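# Balance six wooden pieces on a loose tilting board

## Task

The round board of the balancing game already holds three wooden pieces. Move the three pieces that are still on the table onto the board as well. In the end all six pieces must rest entirely on the board surface, none on top of another, and each entirely outside the painted circle. Board, ball and pedestal are not fixed. Once any piece is on the board, no hand may hold or support the board. When finished, the board must stay balanced on the ball alone, and the ball must sit on the pedestal.

## Robot and tools

Setup: three identical Kinova Gen3 arms, named arm1, arm2 and arm3. Each has seven joints, a five-fingered right hand and a wrist camera (arm1_cam_wrist, arm2_cam_wrist, arm3_cam_wrist). Two room cameras, cam_high and cam_low, are fixed and belong to no arm.

Frame: a single scene frame, origin on the floor, +z up, metres. Arm feet (base_link): arm1 at x=+0.550 y=-0.069 z=+0.737; arm2 at x=-0.155 y=+0.527 z=+0.740; arm3 at x=-0.116 y=-0.483 z=+0.777. Each foot points along its own +x (quaternions are given in the session). Tabletops under the arms are at z=+0.720. Reach is roughly 1.06 m from the joint1 axis.

move: the main call. Arguments are arm1, arm2, arm3 (each optional, one object per arm) and cameras. Inside an arm object, "joints" is a dictionary of absolute targets, not offsets, keyed by joint name; include only the keys you want to change. Arm joints are in radians: joint1_rad, joint3_rad, joint5_rad, joint7_rad from -6.283 to 6.283; joint2_rad -2.249 to 2.249; joint4_rad -2.579 to 2.579; joint6_rad -2.099 to 2.099. joint1 spins the whole arm about its foot (positive = clockwise from above; 0 = unfolding along the foot's +x). joint2 is the shoulder (0 upright, positive leans forward). joint4 is the elbow, joint6 the wrist; joints 3, 5 and 7 twist along the links (positive joint7 rolls the hand counter-clockwise seen from behind it). Hand keys are unitless, -1 to 1: hand_little, hand_ring, hand_middle, hand_index, hand_thumb_bend (+1 straight, -1 curled), hand_thumb_turn (+1 beside the palm, -1 opposite the fingers). hand_force_limit (-1 to 1) is a setting mapping to about 0 to 10 N at the fingertip (0 to 15 N for the thumb) at which a closing finger halts. hand_speed (-0.96 to 1) is a setting; full speed from +0.48 up. Optional "min_time_s" (0.1 to 8) sets the shortest duration for that arm's motions. Joints on one arm start and finish together; the hand's path between postures may curve widely. Any arm or joint you omit gets no new command but may still be driving toward an earlier target. cameras lists camera names, or ["all"], or []. A move with no arm arguments just reports full state and images.

Hand geometry: with joints 1, 3, 5 at 0 and joint7 at 1.57, fingers point down in front of the arm, palm facing right, thumb toward the foot. The hand point lies 0.045 m in front of the palm; its +z runs along straight fingers, +y out of the palm, +x across the palm away from the thumb. Straight fingers extend 0.06 to 0.07 m past the point. With the thumb opposed, the hand can wrap objects about 0.035 to 0.065 m thick. A fixed wrist bracket on the little-finger side sticks out up to 0.10 m and can collide.

Gripping: a finger motor only starts when its target changes (by 0.002 or more). It runs to its target or, when closing, until its load reaches hand_force_limit, then locks. For a soft grasp close at hand_speed -0.94 or slower; at -0.8 or faster the load can overshoot the limit several times over. At scene start the force limit is 0 and speed -0.8. To grip harder, raise hand_force_limit and send a target further closed than the current reading. To release, send a more open target.

wait: seconds from 0 to 10, plus optional cameras; commands nothing new.
zoom_image: camera name and region [x0, y0, x1, y1] in that camera's pixels, top-left origin, no more than 504 by 504; only cameras in the newest images.
show_instructions: shows the reference pages, no arguments.
finished_scene: scene = the current scene's number; ends it permanently. Only call it once the goal holds with the robots hands-off.

Results: the "move" line names each commanded arm with "done" or its worst status word (e.g. time_out). joint_status per joint: done, off_target (resting away from target, maybe still pushing), time_out (target dropped, holds in place), not_followed (a safety check held back the arm's targets; it may keep trying). Arms listed under "as last shown" were not commanded; their status reads "not commanded". on_its_own reports uncommanded behaviour. hand_stopped_by gives six words for little, ring, middle, index, thumb_bend, thumb_turn: moving, target, force, stalled or fault. The *_load_n values are fingertip forces in N, positive when pushed open; a grip that slips shows as the load dropping near 0. Joint velocities are rad/s; "within noise" means stopped. Joint torques and flange force (end-effector x y z) indicate contact or load; flange force can say "no reading". The "pictures" line gives image order; images may lag the state slightly.

Cautions: the arms do not stop on contact and keep pushing, sometimes hard. Excess joint torque, or straying over 5 degrees from the planned path, triggers a torque fault that freezes that arm for 10 s. Motors heat when holding loads, staying stretched, or straining; a MOTOR HOT line warns, and an over-temperature stop lets the arm sink. Never let two arms press together, including one hand closing on another's fingers. Do not drop parts, release moving parts, slam, or knock anything off the work area; a fall ends the scene. Since board, ball and pedestal are loose, place pieces gently and keep the board balanced; random brief pushes on loose items can occur. If a move or wait is refused or halted by a stop, the remaining move, wait and finished_scene calls in that reply are skipped.

Each tool is called as a command line: name --argument value for each argument, lists and objects as JSON in quotes; but a table of rows of numbers goes row by row, as --pt "numbers of a row", without its own name.

Reference images:

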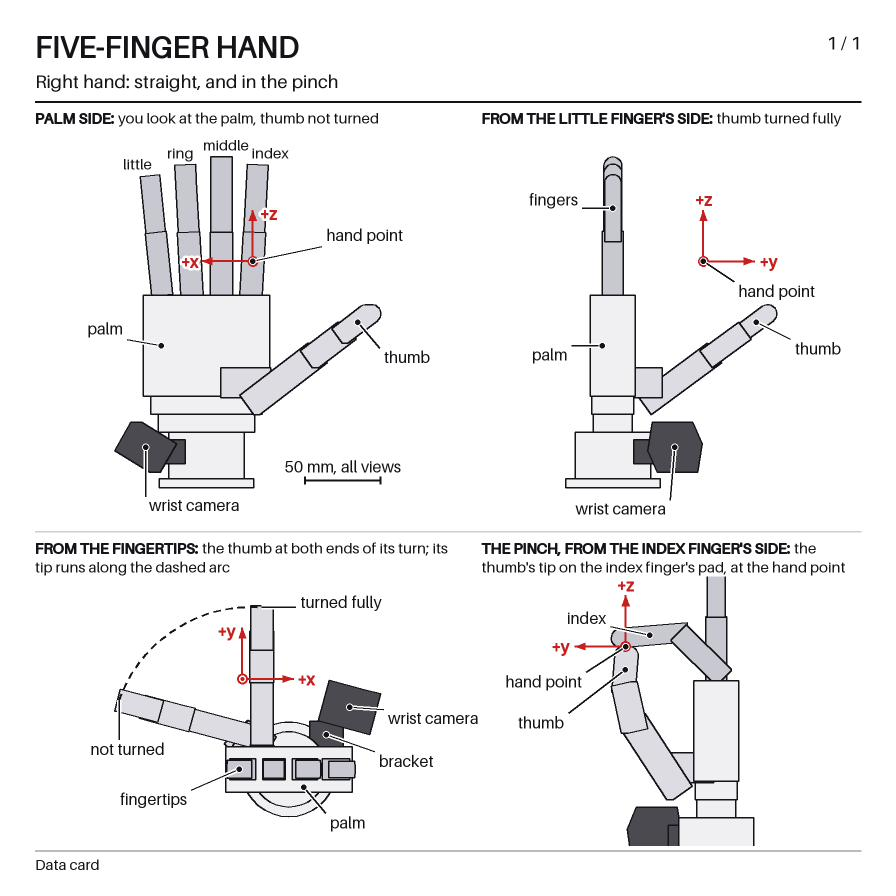

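## Session

move

Scene clock: 0.00 s.
Joint torques (N m): no reading
Flange force (N): no reading
Joint velocities: within noise
arm1.joint_positions: joint1_rad=+0.131 joint2_rad=-0.376 joint3_rad=-0.128 joint4_rad=+1.614 joint5_rad=+0.017 joint6_rad=+2.037 joint7_rad=-1.626 hand_little=+1.000 hand_ring=+1.000 hand_middle=+1.000 hand_index=+1.000 hand_thumb_turn=+1.000 hand_thumb_bend=+1.000 hand_force_limit=+0.000 hand_speed=-0.800
arm1.joint_status: not commanded
arm1.hand_stopped_by: target,target,target,target,target,target
arm1.little_load_n: 0.0
arm1.ring_load_n: 0.0
arm1.middle_load_n: 0.0
arm1.index_load_n: 0.0
arm1.thumb_bend_load_n: 0.0
arm1.thumb_turn_load_n: 0.0
arm1.hand: x=+0.4222 y=-0.1147 z=+1.1896 quat_wxyz=(+0.035, -0.997, -0.008, -0.064) (m; scene frame)
arm2.joint_positions: joint1_rad=+0.734 joint2_rad=-0.327 joint3_rad=-0.063 joint4_rad=+1.545 joint5_rad=-0.034 joint6_rad=+1.963 joint7_rad=-1.670 hand_little=+1.000 hand_ring=+1.000 hand_middle=+1.000 hand_index=+1.000 hand_thumb_turn=+1.000 hand_thumb_bend=+1.000 hand_force_limit=+0.000 hand_speed=-0.800
arm2.joint_status: not commanded
arm2.hand_stopped_by: target,target,target,target,target,target
arm2.little_load_n: 0.0
arm2.ring_load_n: 0.0
arm2.middle_load_n: 0.0
arm2.index_load_n: 0.0
arm2.thumb_bend_load_n: 0.0
arm2.thumb_turn_load_n: 0.0
arm2.hand: x=-0.2051 y=+0.3452 z=+1.2094 quat_wxyz=(+0.006, -0.886, -0.463, -0.020) (m; scene frame)
arm3.joint_positions: joint1_rad=-0.839 joint2_rad=-0.456 joint3_rad=-0.172 joint4_rad=+1.481 joint5_rad=+0.022 joint6_rad=+1.927 joint7_rad=-1.714 hand_little=+1.000 hand_ring=+1.000 hand_middle=+1.000 hand_index=+1.000 hand_thumb_turn=+1.000 hand_thumb_bend=+1.000 hand_force_limit=+0.000 hand_speed=-0.800
arm3.joint_status: not commanded
arm3.hand_stopped_by: target,target,target,target,target,target
arm3.little_load_n: 0.0
arm3.ring_load_n: 0.5
arm3.middle_load_n: 0.0
arm3.index_load_n: -0.5
arm3.thumb_bend_load_n: -0.5
arm3.thumb_turn_load_n: 0.0
arm3.hand: x=-0.2759 y=-0.3918 z=+1.2894 quat_wxyz=(-0.081, +0.890, -0.443, -0.075) (m; scene frame)
pictures: arm1_cam_wrist, arm2_cam_wrist, arm3_cam_wrist, cam_high, cam_low

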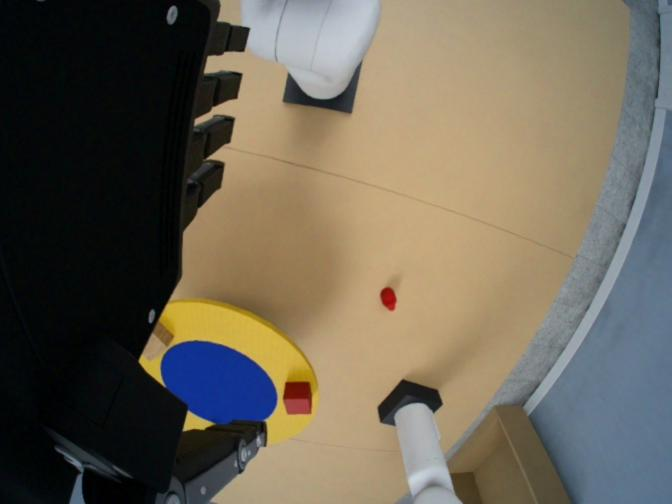

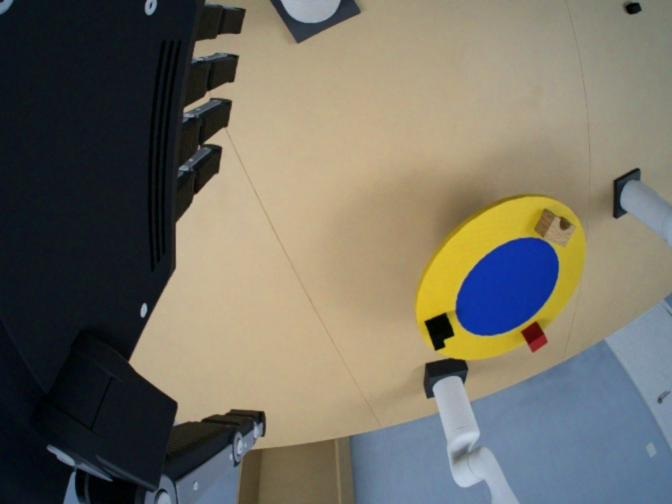

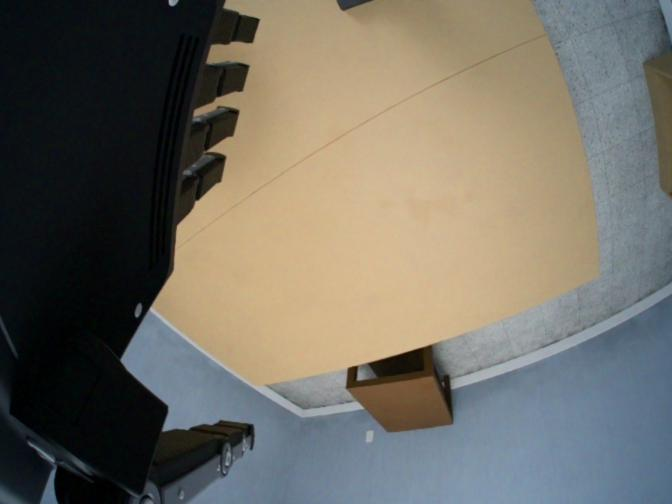

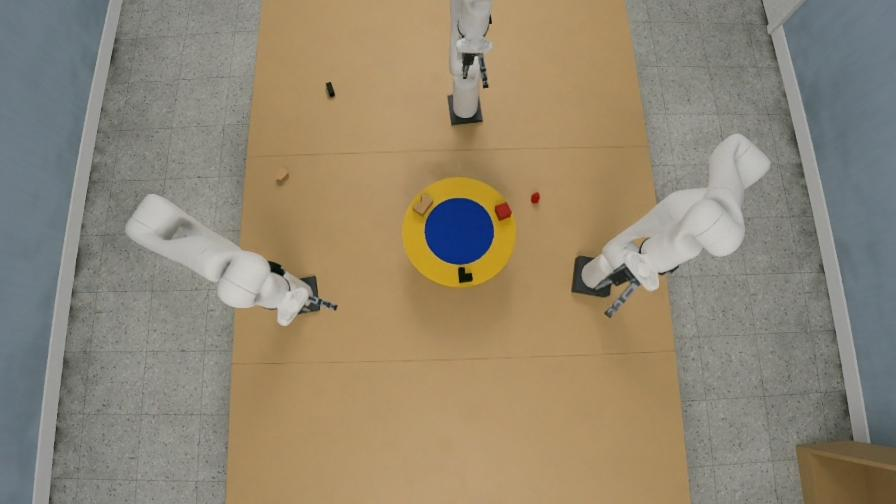

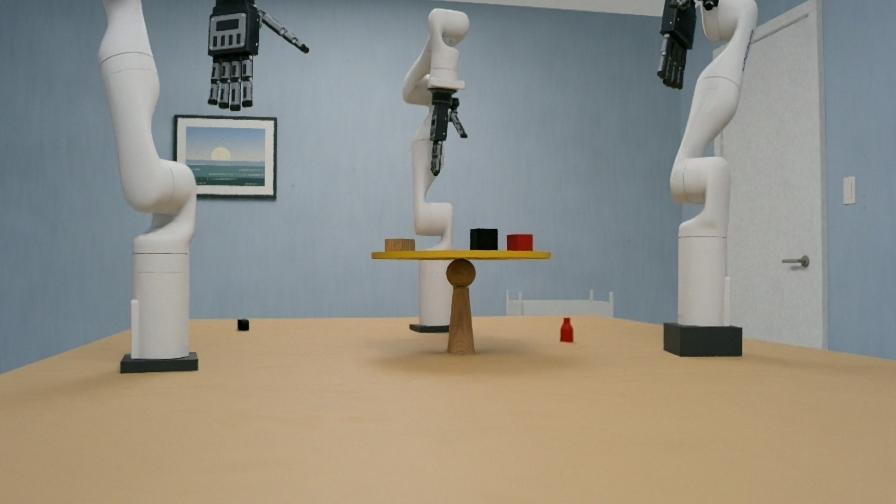

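zoom_image --camera "cam_high" --region '[360, 150, 560, 310]'

zoom_image --camera "cam_low" --region '[350, 200, 600, 380]'

zoom_image --camera "cam_high" --region '[240, 60, 360, 200]'

zoom_image --camera "cam_low" --region '[200, 290, 300, 360]'

Scaled by 2.520.

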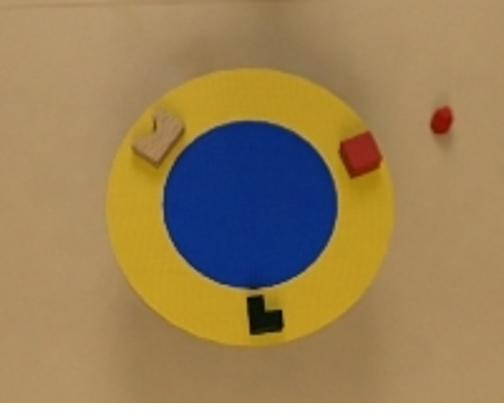

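Scaled by 2.016.

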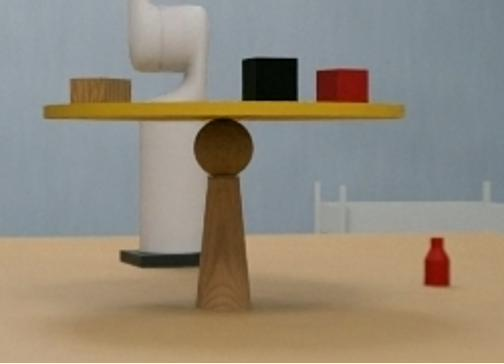

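Scaled by 3.600.

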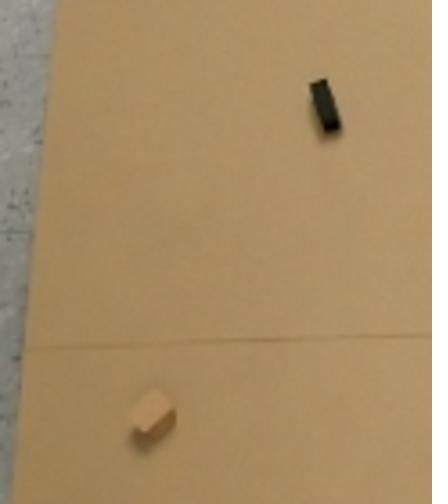

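Scaled by 5.040.

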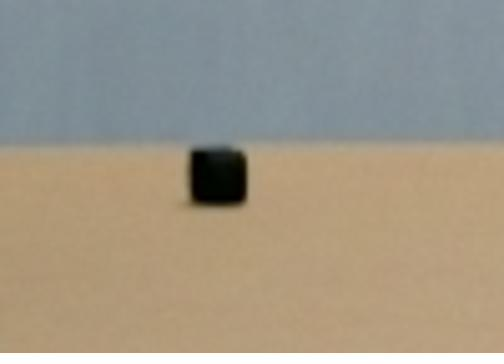

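move --arm1 '{"joints": {"joint1_rad": 1.83, "joint2_rad": 0.597, "joint3_rad": 0, "joint4_rad": 2.406, "joint5_rad": 0, "joint6_rad": -0.908, "joint7_rad": 0, "hand_thumb_turn": -1, "hand_thumb_bend": 0.5}, "min_time_s": 5}' --arm2 '{"joints": {"joint1_rad": -1.619, "joint3_rad": 0, "joint5_rad": 0, "joint7_rad": 0, "hand_thumb_turn": -1, "hand_thumb_bend": 0.5}, "min_time_s": 5}' --arm3 '{"joints": {"joint1_rad": 0.706, "joint3_rad": 0, "joint5_rad": 0, "joint7_rad": -3.1416, "hand_thumb_turn": -1, "hand_thumb_bend": 0.5}, "min_time_s": 5}' --cameras '["all"]'

Scene clock: 397.47 s.
Joint torques (N m): arm1=[2.21 -13.85 0.54 -1.95 -0.26 -2.5 -0.4] | arm2=[0.11 -0.04 -1.74 -7.27 0.29 0.67 0.26] | arm3=[0.8 1.71 0.24 -7.02 0.38 -0.89 0.12]
Flange force (N): arm1=[-6.6 -4.9 3.0] | arm2=[3.6 2.0 2.3] | arm3=[2.0 -0.9 -2.0]
move: arm1 done; arm2 done; arm3 done
Joint velocities: within noise
arm1.joint_positions: joint1_rad=+1.830 joint2_rad=+0.597 joint3_rad=+0.000 joint4_rad=+2.406 joint5_rad=+0.000 joint6_rad=-0.908 joint7_rad=+0.000 hand_little=+1.000 hand_ring=+1.000 hand_middle=+1.000 hand_index=+1.000 hand_thumb_turn=-1.000 hand_thumb_bend=+0.500 hand_force_limit=+0.000 hand_speed=-0.800
arm1.joint_status: all done
arm1.hand_stopped_by: target,target,target,target,target,target
arm1.little_load_n: 0.0
arm1.ring_load_n: 0.0
arm1.middle_load_n: 0.0
arm1.index_load_n: 0.0
arm1.thumb_bend_load_n: 0.0
arm1.thumb_turn_load_n: 0.0
arm1.hand: x=+0.6320 y=+0.4536 z=+0.8434 quat_wxyz=(+0.497, -0.864, +0.073, -0.040) (m; scene frame)
arm2.joint_positions: joint1_rad=-1.619 joint2_rad=-0.327 joint3_rad=+0.000 joint4_rad=+1.545 joint5_rad=+0.000 joint6_rad=+1.963 joint7_rad=+0.000 hand_little=+1.000 hand_ring=+1.000 hand_middle=+1.000 hand_index=+1.000 hand_thumb_turn=-1.000 hand_thumb_bend=+0.500 hand_force_limit=+0.000 hand_speed=-0.800
arm2.joint_status: all done
arm2.hand_stopped_by: target,target,target,target,target,target
arm2.little_load_n: 0.0
arm2.ring_load_n: 0.0
arm2.middle_load_n: 0.0
arm2.index_load_n: 0.0
arm2.thumb_bend_load_n: 0.0
arm2.thumb_turn_load_n: 0.0
arm2.hand: x=-0.0706 y=+0.5499 z=+1.2125 quat_wxyz=(+0.015, +0.775, -0.632, -0.013) (m; scene frame)
arm3.joint_positions: joint1_rad=+0.706 joint2_rad=-0.456 joint3_rad=+0.000 joint4_rad=+1.481 joint5_rad=+0.000 joint6_rad=+1.927 joint7_rad=-3.142 hand_little=+1.000 hand_ring=+1.000 hand_middle=+1.000 hand_index=+1.000 hand_thumb_turn=-1.000 hand_thumb_bend=+0.500 hand_force_limit=+0.000 hand_speed=-0.800
arm3.joint_status: all done
arm3.hand_stopped_by: target,target,target,target,target,target
arm3.little_load_n: 0.0
arm3.ring_load_n: 0.0
arm3.middle_load_n: -0.5
arm3.index_load_n: 0.0
arm3.thumb_bend_load_n: 0.0
arm3.thumb_turn_load_n: 0.0
arm3.hand: x=+0.0772 y=-0.4102 z=+1.2992 quat_wxyz=(-0.039, -0.437, -0.894, -0.093) (m; scene frame)
pictures: arm1_cam_wrist, arm2_cam_wrist, arm3_cam_wrist, cam_high, cam_low
camera_calibration:
arm1_cam_wrist: T_world_to_cam=[[0.170744, -0.553973, -0.814838, 0.825501], [-0.921665, -0.382207, 0.0667169, 0.700519], [-0.348396, 0.739616, -0.575837, 0.481881], [0, 0, 0, 1]] pos_world=[0.67258, 0.368641, 0.903398]
arm2_cam_wrist: T_world_to_cam=[[-0.892355, -0.445824, 0.0703075, 0.0903134], [-0.338757, 0.764534, 0.54839, -1.11564], [-0.298238, 0.465541, -0.833262, 0.847271], [0, 0, 0, 1]] pos_world=[-0.0446499, 0.498766, 1.31145]
arm3_cam_wrist: T_world_to_cam=[[0.545784, 0.812513, 0.2048, 0.0279369], [0.647435, -0.564075, 0.512492, -0.942255], [0.531929, -0.147115, -0.833912, 1.09376], [0, 0, 0, 1]] pos_world=[0.0129972, -0.393293, 1.38928]

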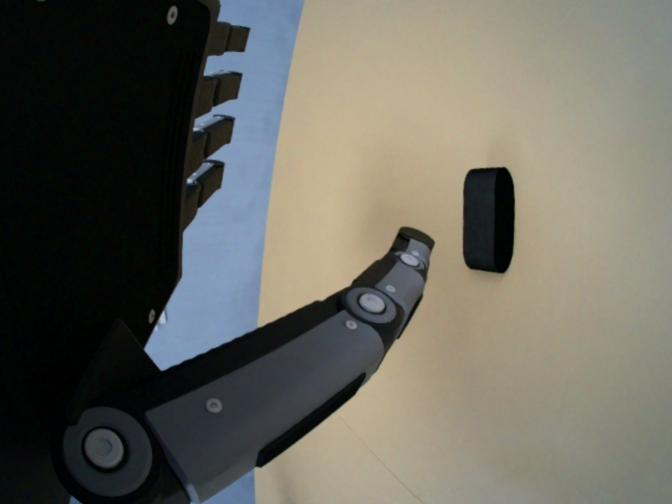

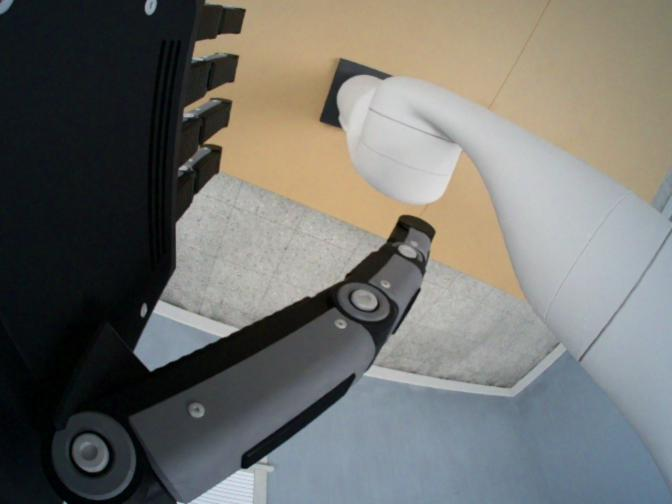

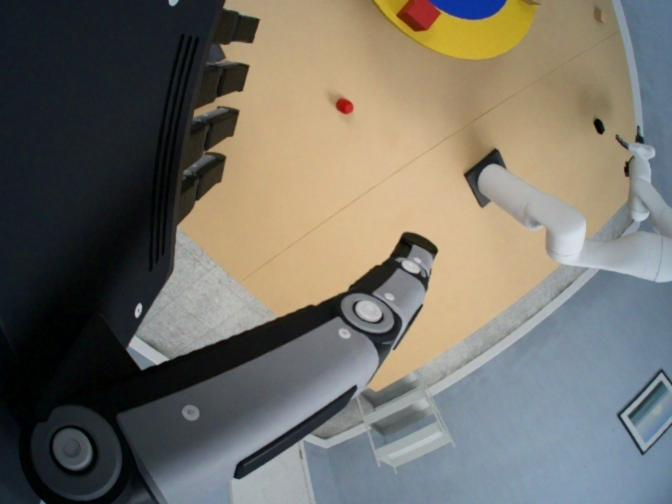

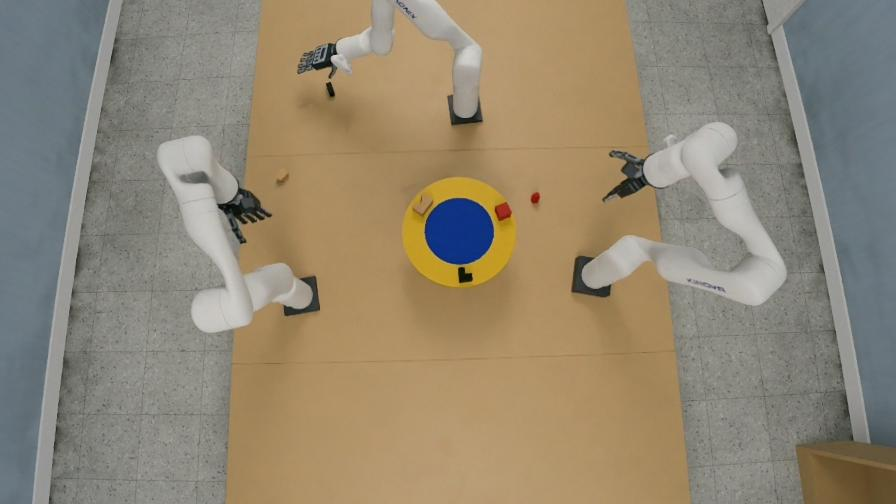

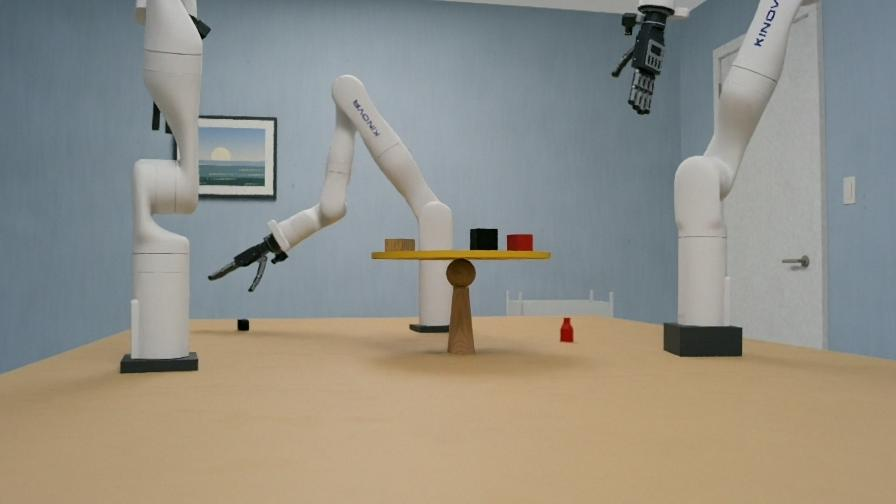

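move --arm1 '{"joints": {"joint1_rad": 2.184, "joint2_rad": 0.759, "joint3_rad": 0, "joint4_rad": 2.178, "joint5_rad": 0.979, "joint6_rad": -0.924, "joint7_rad": -0.196}, "min_time_s": 3}' --arm2 '{"joints": {"joint2_rad": 0.257, "joint4_rad": 2.429, "joint6_rad": -0.417}, "min_time_s": 4}' --arm3 '{"joints": {"joint2_rad": 0.852, "joint4_rad": 1.449, "joint6_rad": 1.714}, "min_time_s": 4}' --cameras '["all"]'

Scene clock: 492.60 s.
Joint torques (N m): arm1=[2.17 -15.9 -0.56 -1.66 -0.62 -2.43 -0.41] | arm2=[0.14 -9.08 -1.35 -5.35 0.33 -1.4 0.19] | arm3=[0.58 -18.29 0.81 -3.86 0.38 1.42 0.09]
Flange force (N): arm1=[-0.2 -3.5 5.1] | arm2=[-5.2 0.2 -2.6] | arm3=[2.0 0.7 -2.6]
move: arm1 done; arm2 done; arm3 done
Joint velocities: within noise
arm1.joint_positions: joint1_rad=+2.184 joint2_rad=+0.759 joint3_rad=+0.000 joint4_rad=+2.178 joint5_rad=+0.979 joint6_rad=-0.924 joint7_rad=-0.196 hand_little=+1.000 hand_ring=+1.000 hand_middle=+1.000 hand_index=+1.000 hand_thumb_turn=-1.000 hand_thumb_bend=+0.500 hand_force_limit=+0.000 hand_speed=-0.800
arm1.joint_status: all done
arm1.hand_stopped_by: target,target,target,target,target,target
arm1.little_load_n: 0.0
arm1.ring_load_n: -0.5
arm1.middle_load_n: 0.0
arm1.index_load_n: 0.0
arm1.thumb_bend_load_n: 0.5
arm1.thumb_turn_load_n: 0.0
arm1.hand: x=+0.6331 y=+0.4490 z=+0.8046 quat_wxyz=(+0.492, -0.853, -0.149, +0.089) (m; scene frame)
arm2.joint_positions: joint1_rad=-1.619 joint2_rad=+0.257 joint3_rad=+0.000 joint4_rad=+2.429 joint5_rad=+0.000 joint6_rad=-0.417 joint7_rad=+0.000 hand_little=+1.000 hand_ring=+1.000 hand_middle=+1.000 hand_index=+1.000 hand_thumb_turn=-1.000 hand_thumb_bend=+0.500 hand_force_limit=+0.000 hand_speed=-0.800
arm2.joint_status: all done
arm2.hand_stopped_by: target,target,target,target,target,target
arm2.little_load_n: 0.0
arm2.ring_load_n: 0.0
arm2.middle_load_n: 0.0
arm2.index_load_n: 0.0
arm2.thumb_bend_load_n: 0.0
arm2.thumb_turn_load_n: 0.0
arm2.hand: x=+0.2882 y=+0.6238 z=+0.8964 quat_wxyz=(-0.328, +0.702, -0.573, +0.267) (m; scene frame)
arm3.joint_positions: joint1_rad=+0.706 joint2_rad=+0.852 joint3_rad=+0.000 joint4_rad=+1.449 joint5_rad=+0.000 joint6_rad=+1.714 joint7_rad=-3.142 hand_little=+1.000 hand_ring=+1.000 hand_middle=+1.000 hand_index=+1.000 hand_thumb_turn=-1.000 hand_thumb_bend=+0.500 hand_force_limit=+0.000 hand_speed=-0.800
arm3.joint_status: all done
arm3.hand_stopped_by: target,target,target,target,target,target
arm3.little_load_n: 0.0
arm3.ring_load_n: 0.0
arm3.middle_load_n: 0.0
arm3.index_load_n: 0.0
arm3.thumb_bend_load_n: 0.0
arm3.thumb_turn_load_n: 0.0
arm3.hand: x=+0.1881 y=-0.3175 z=+0.8793 quat_wxyz=(+0.188, -0.397, -0.818, +0.373) (m; scene frame)
pictures: arm1_cam_wrist, arm2_cam_wrist, arm3_cam_wrist, cam_high, cam_low
camera_calibration:
arm1_cam_wrist: T_world_to_cam=[[0.42001, -0.395212, -0.816945, 0.563802], [-0.61268, -0.787569, 0.0660078, 0.689358], [-0.669488, 0.472802, -0.572926, 0.784066], [0, 0, 0, 1]] pos_world=[0.710476, 0.39503, 0.864304]
arm2_cam_wrist: T_world_to_cam=[[-0.580294, -0.381617, -0.719463, 1.04365], [-0.696053, 0.69104, 0.194871, -0.411514], [0.422812, 0.613867, -0.666632, 0.206858], [0, 0, 0, 1]] pos_world=[0.231726, 0.555664, 0.968958]
arm3_cam_wrist: T_world_to_cam=[[0.301096, 0.63534, -0.711115, 0.773244], [0.938064, -0.331376, 0.101125, -0.365673], [-0.171397, -0.69752, -0.695765, 0.534312], [0, 0, 0, 1]] pos_world=[0.201783, -0.239755, 0.9586]

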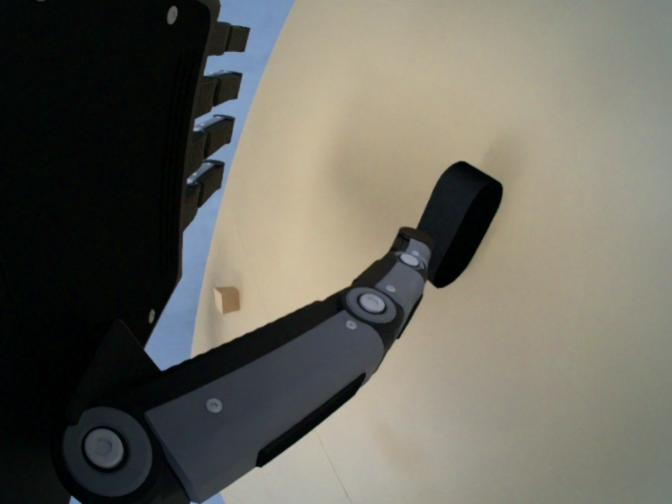

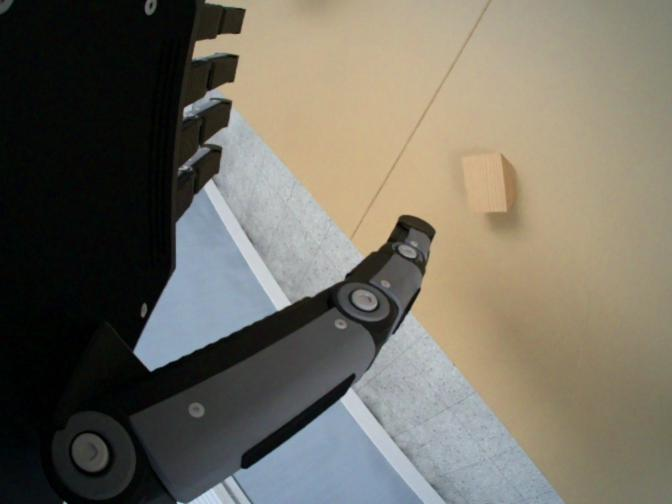

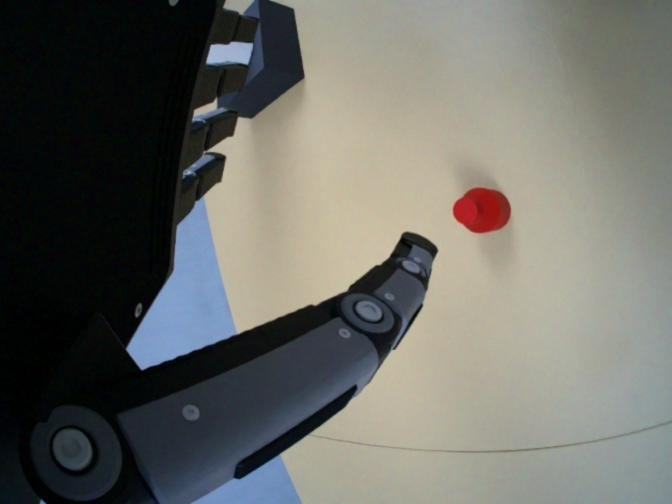

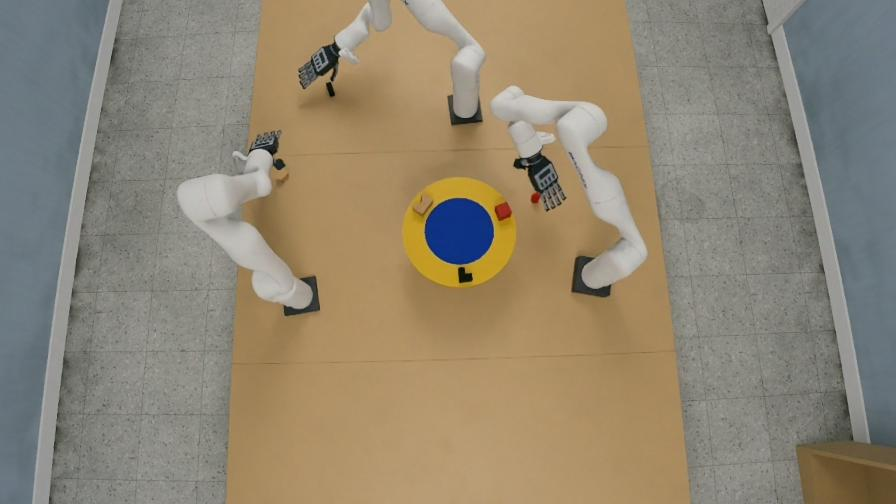

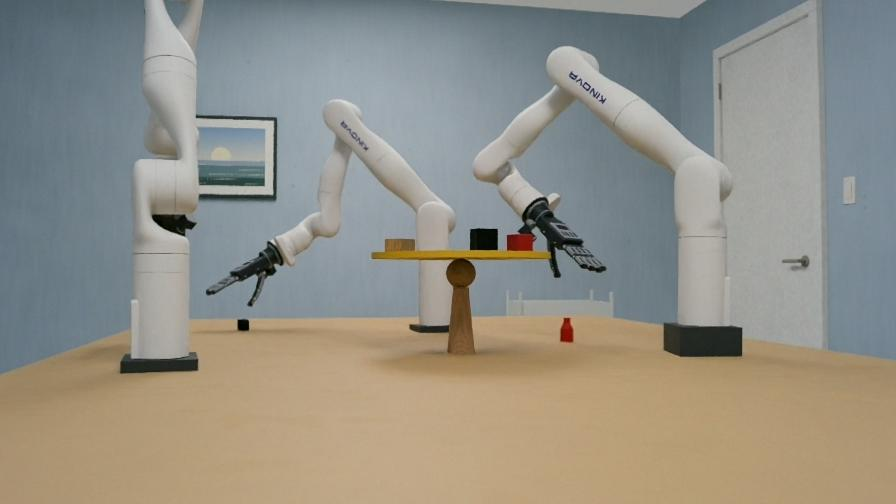

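zoom_image --camera "arm1_cam_wrist" --region '[380, 130, 540, 310]'

zoom_image --camera "arm2_cam_wrist" --region '[400, 110, 580, 250]'

zoom_image --camera "arm3_cam_wrist" --region '[380, 140, 560, 280]'

Scaled by 2.800 from the camera's 672x504 image, which has a finer 960x720 frame.

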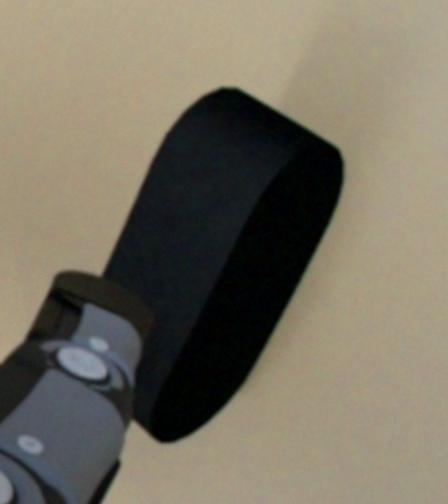

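Scaled by 2.800 from the camera's 672x504 image, which has a finer 960x720 frame.

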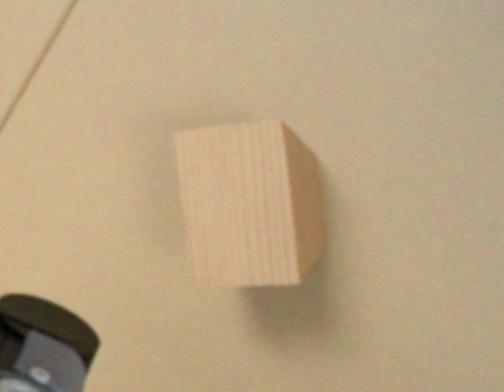

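Scaled by 2.800 from the camera's 672x504 image, which has a finer 960x720 frame.

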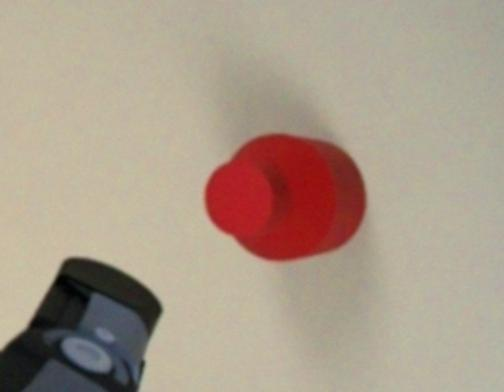

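move --arm1 '{"joints": {"joint1_rad": 2.1345, "joint2_rad": 0.7505, "joint3_rad": 0, "joint4_rad": 2.2274, "joint5_rad": 0.809, "joint6_rad": -0.9296, "joint7_rad": -0.1367}, "min_time_s": 2}' --arm2 '{"joints": {"joint1_rad": -1.1537, "joint2_rad": 0.7468, "joint4_rad": 2.3644, "joint5_rad": 1.0359, "joint6_rad": -1.0315, "joint7_rad": -0.03}, "min_time_s": 4}' --arm3 '{"joints": {"joint1_rad": 0.6959, "joint2_rad": 1.0596, "joint4_rad": 1.3401, "joint6_rad": 1.7891}, "min_time_s": 4}' --cameras '["all"]'

Scene clock: 599.83 s.
Joint torques (N m): arm1=[2.24 -15.63 -0.36 -1.6 -0.47 -2.43 -0.44] | arm2=[0.16 -13.09 -2.38 -1.33 0.28 -1.61 0.2] | arm3=[0.59 -19.83 0.86 -3.07 0.38 1.66 0.03]
Flange force (N): arm1=[-1.7 -3.6 5.2] | arm2=[-0.8 -1.9 -1.7] | arm3=[2.0 0.8 -2.7]
move: arm1 done; arm2 done; arm3 done
Joint velocities: within noise
arm1.joint_positions: joint1_rad=+2.135 joint2_rad=+0.751 joint3_rad=+0.000 joint4_rad=+2.227 joint5_rad=+0.809 joint6_rad=-0.930 joint7_rad=-0.137 hand_little=+1.000 hand_ring=+1.000 hand_middle=+1.000 hand_index=+1.000 hand_thumb_turn=-1.000 hand_thumb_bend=+0.500 hand_force_limit=+0.000 hand_speed=-0.800
arm1.joint_status: all done
arm1.hand_stopped_by: target,target,target,target,target,target
arm1.little_load_n: 0.0
arm1.ring_load_n: -0.5
arm1.middle_load_n: 0.0
arm1.index_load_n: -0.5
arm1.thumb_bend_load_n: 0.0
arm1.thumb_turn_load_n: 0.0
arm1.hand: x=+0.6313 y=+0.4538 z=+0.8045 quat_wxyz=(+0.495, -0.859, -0.112, +0.068) (m; scene frame)
arm2.joint_positions: joint1_rad=-1.154 joint2_rad=+0.747 joint3_rad=+0.000 joint4_rad=+2.364 joint5_rad=+1.036 joint6_rad=-1.032 joint7_rad=-0.030 hand_little=+1.000 hand_ring=+1.000 hand_middle=+1.000 hand_index=+1.000 hand_thumb_turn=-1.000 hand_thumb_bend=+0.500 hand_force_limit=+0.000 hand_speed=-0.800
arm2.joint_status: all done
arm2.hand_stopped_by: target,target,target,target,target,target
arm2.little_load_n: 0.0
arm2.ring_load_n: 0.0
arm2.middle_load_n: 0.0
arm2.index_load_n: 0.0
arm2.thumb_bend_load_n: 0.0
arm2.thumb_turn_load_n: 0.0
arm2.hand: x=+0.2840 y=+0.6195 z=+0.8063 quat_wxyz=(-0.459, +0.796, -0.342, +0.198) (m; scene frame)
arm3.joint_positions: joint1_rad=+0.696 joint2_rad=+1.060 joint3_rad=+0.000 joint4_rad=+1.340 joint5_rad=+0.000 joint6_rad=+1.789 joint7_rad=-3.142 hand_little=+1.000 hand_ring=+1.000 hand_middle=+1.000 hand_index=+1.000 hand_thumb_turn=-1.000 hand_thumb_bend=+0.500 hand_force_limit=+0.000 hand_speed=-0.800
arm3.joint_status: all done
arm3.hand_stopped_by: target,target,target,target,target,target
arm3.little_load_n: 0.0
arm3.ring_load_n: 0.0
arm3.middle_load_n: 0.0
arm3.index_load_n: 0.0
arm3.thumb_bend_load_n: 0.5
arm3.thumb_turn_load_n: 0.0
arm3.hand: x=+0.1771 y=-0.3211 z=+0.8258 quat_wxyz=(+0.219, -0.375, -0.784, +0.443) (m; scene frame)
pictures: arm1_cam_wrist, arm2_cam_wrist, arm3_cam_wrist, cam_high, cam_low
camera_calibration:
arm1_cam_wrist: T_world_to_cam=[[0.384263, -0.430938, -0.816476, 0.604783], [-0.678961, -0.731168, 0.0663689, 0.707931], [-0.625583, 0.528853, -0.573552, 0.727913], [0, 0, 0, 1]] pos_world=[0.703631, 0.393282, 0.864303]
arm2_cam_wrist: T_world_to_cam=[[-0.193875, -0.537673, -0.820561, 1.04324], [-0.974407, 0.202543, 0.0975075, 0.0663374], [0.113772, 0.818464, -0.56318, 0.0287789], [0, 0, 0, 1]] pos_world=[0.263624, 0.523932, 0.865782]
arm3_cam_wrist: T_world_to_cam=[[0.19005, 0.556325, -0.80894, 0.815898], [0.949346, -0.314155, 0.00698586, -0.269793], [-0.250246, -0.769291, -0.58785, 0.394436], [0, 0, 0, 1]] pos_world=[0.199771, -0.235225, 0.893766]

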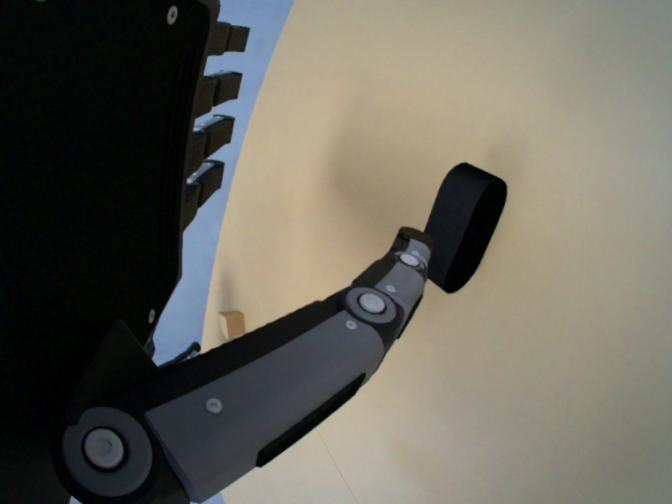

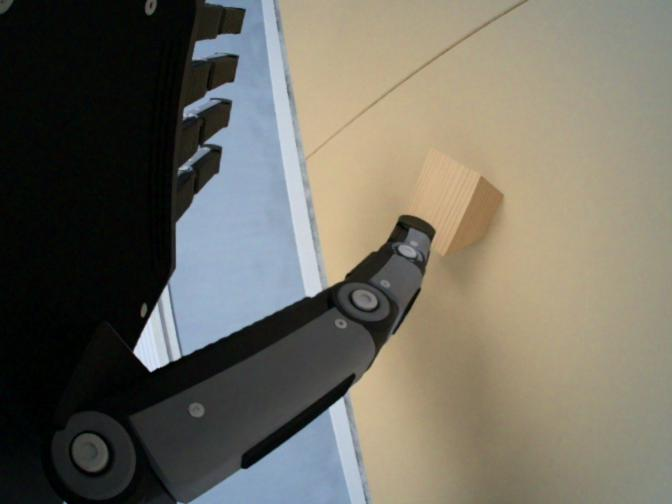

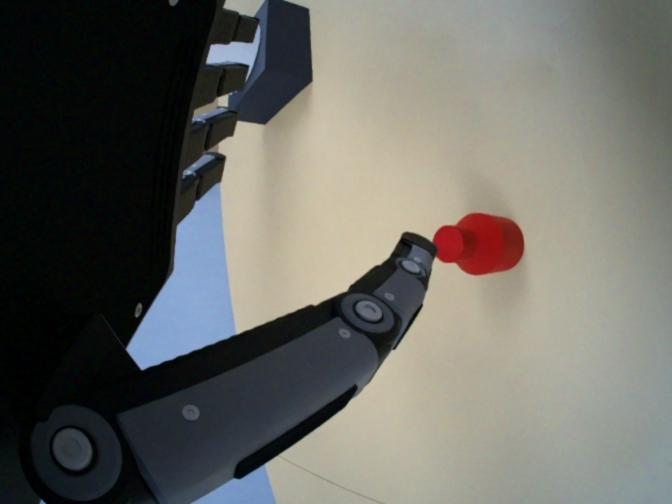

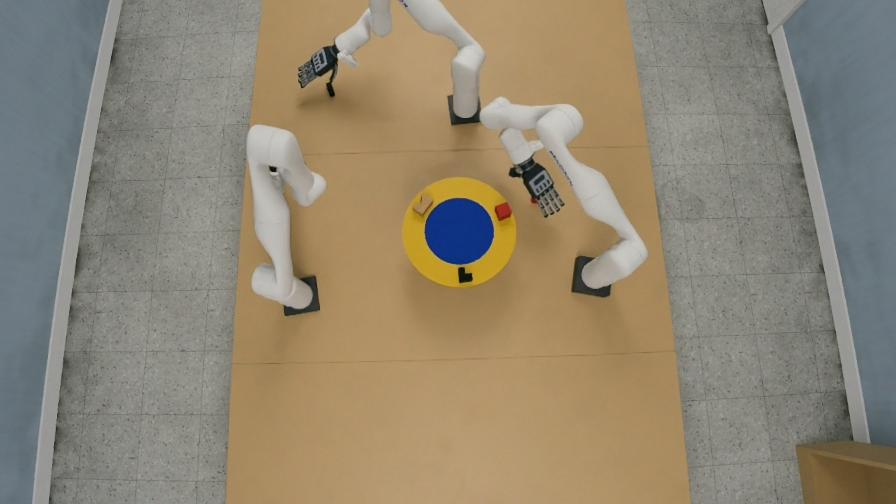

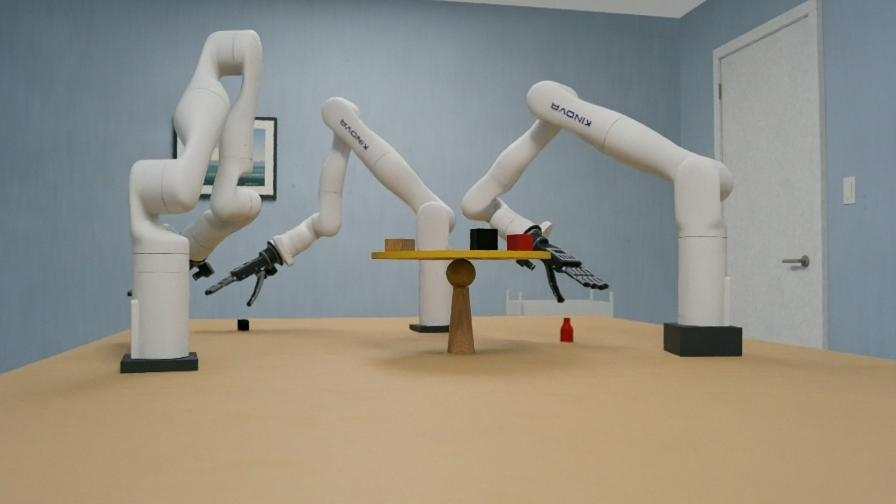

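zoom_image --camera "cam_low" --region '[190, 220, 300, 340]'

zoom_image --camera "cam_low" --region '[500, 210, 630, 350]'

Scaled by 4.200.

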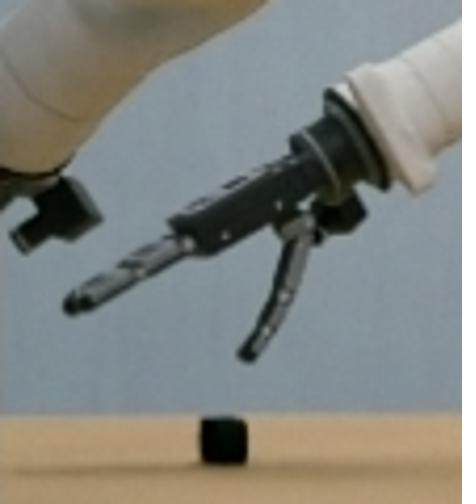

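Scaled by 3.600.

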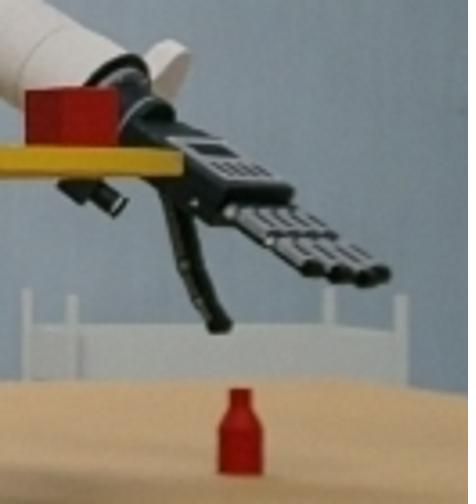

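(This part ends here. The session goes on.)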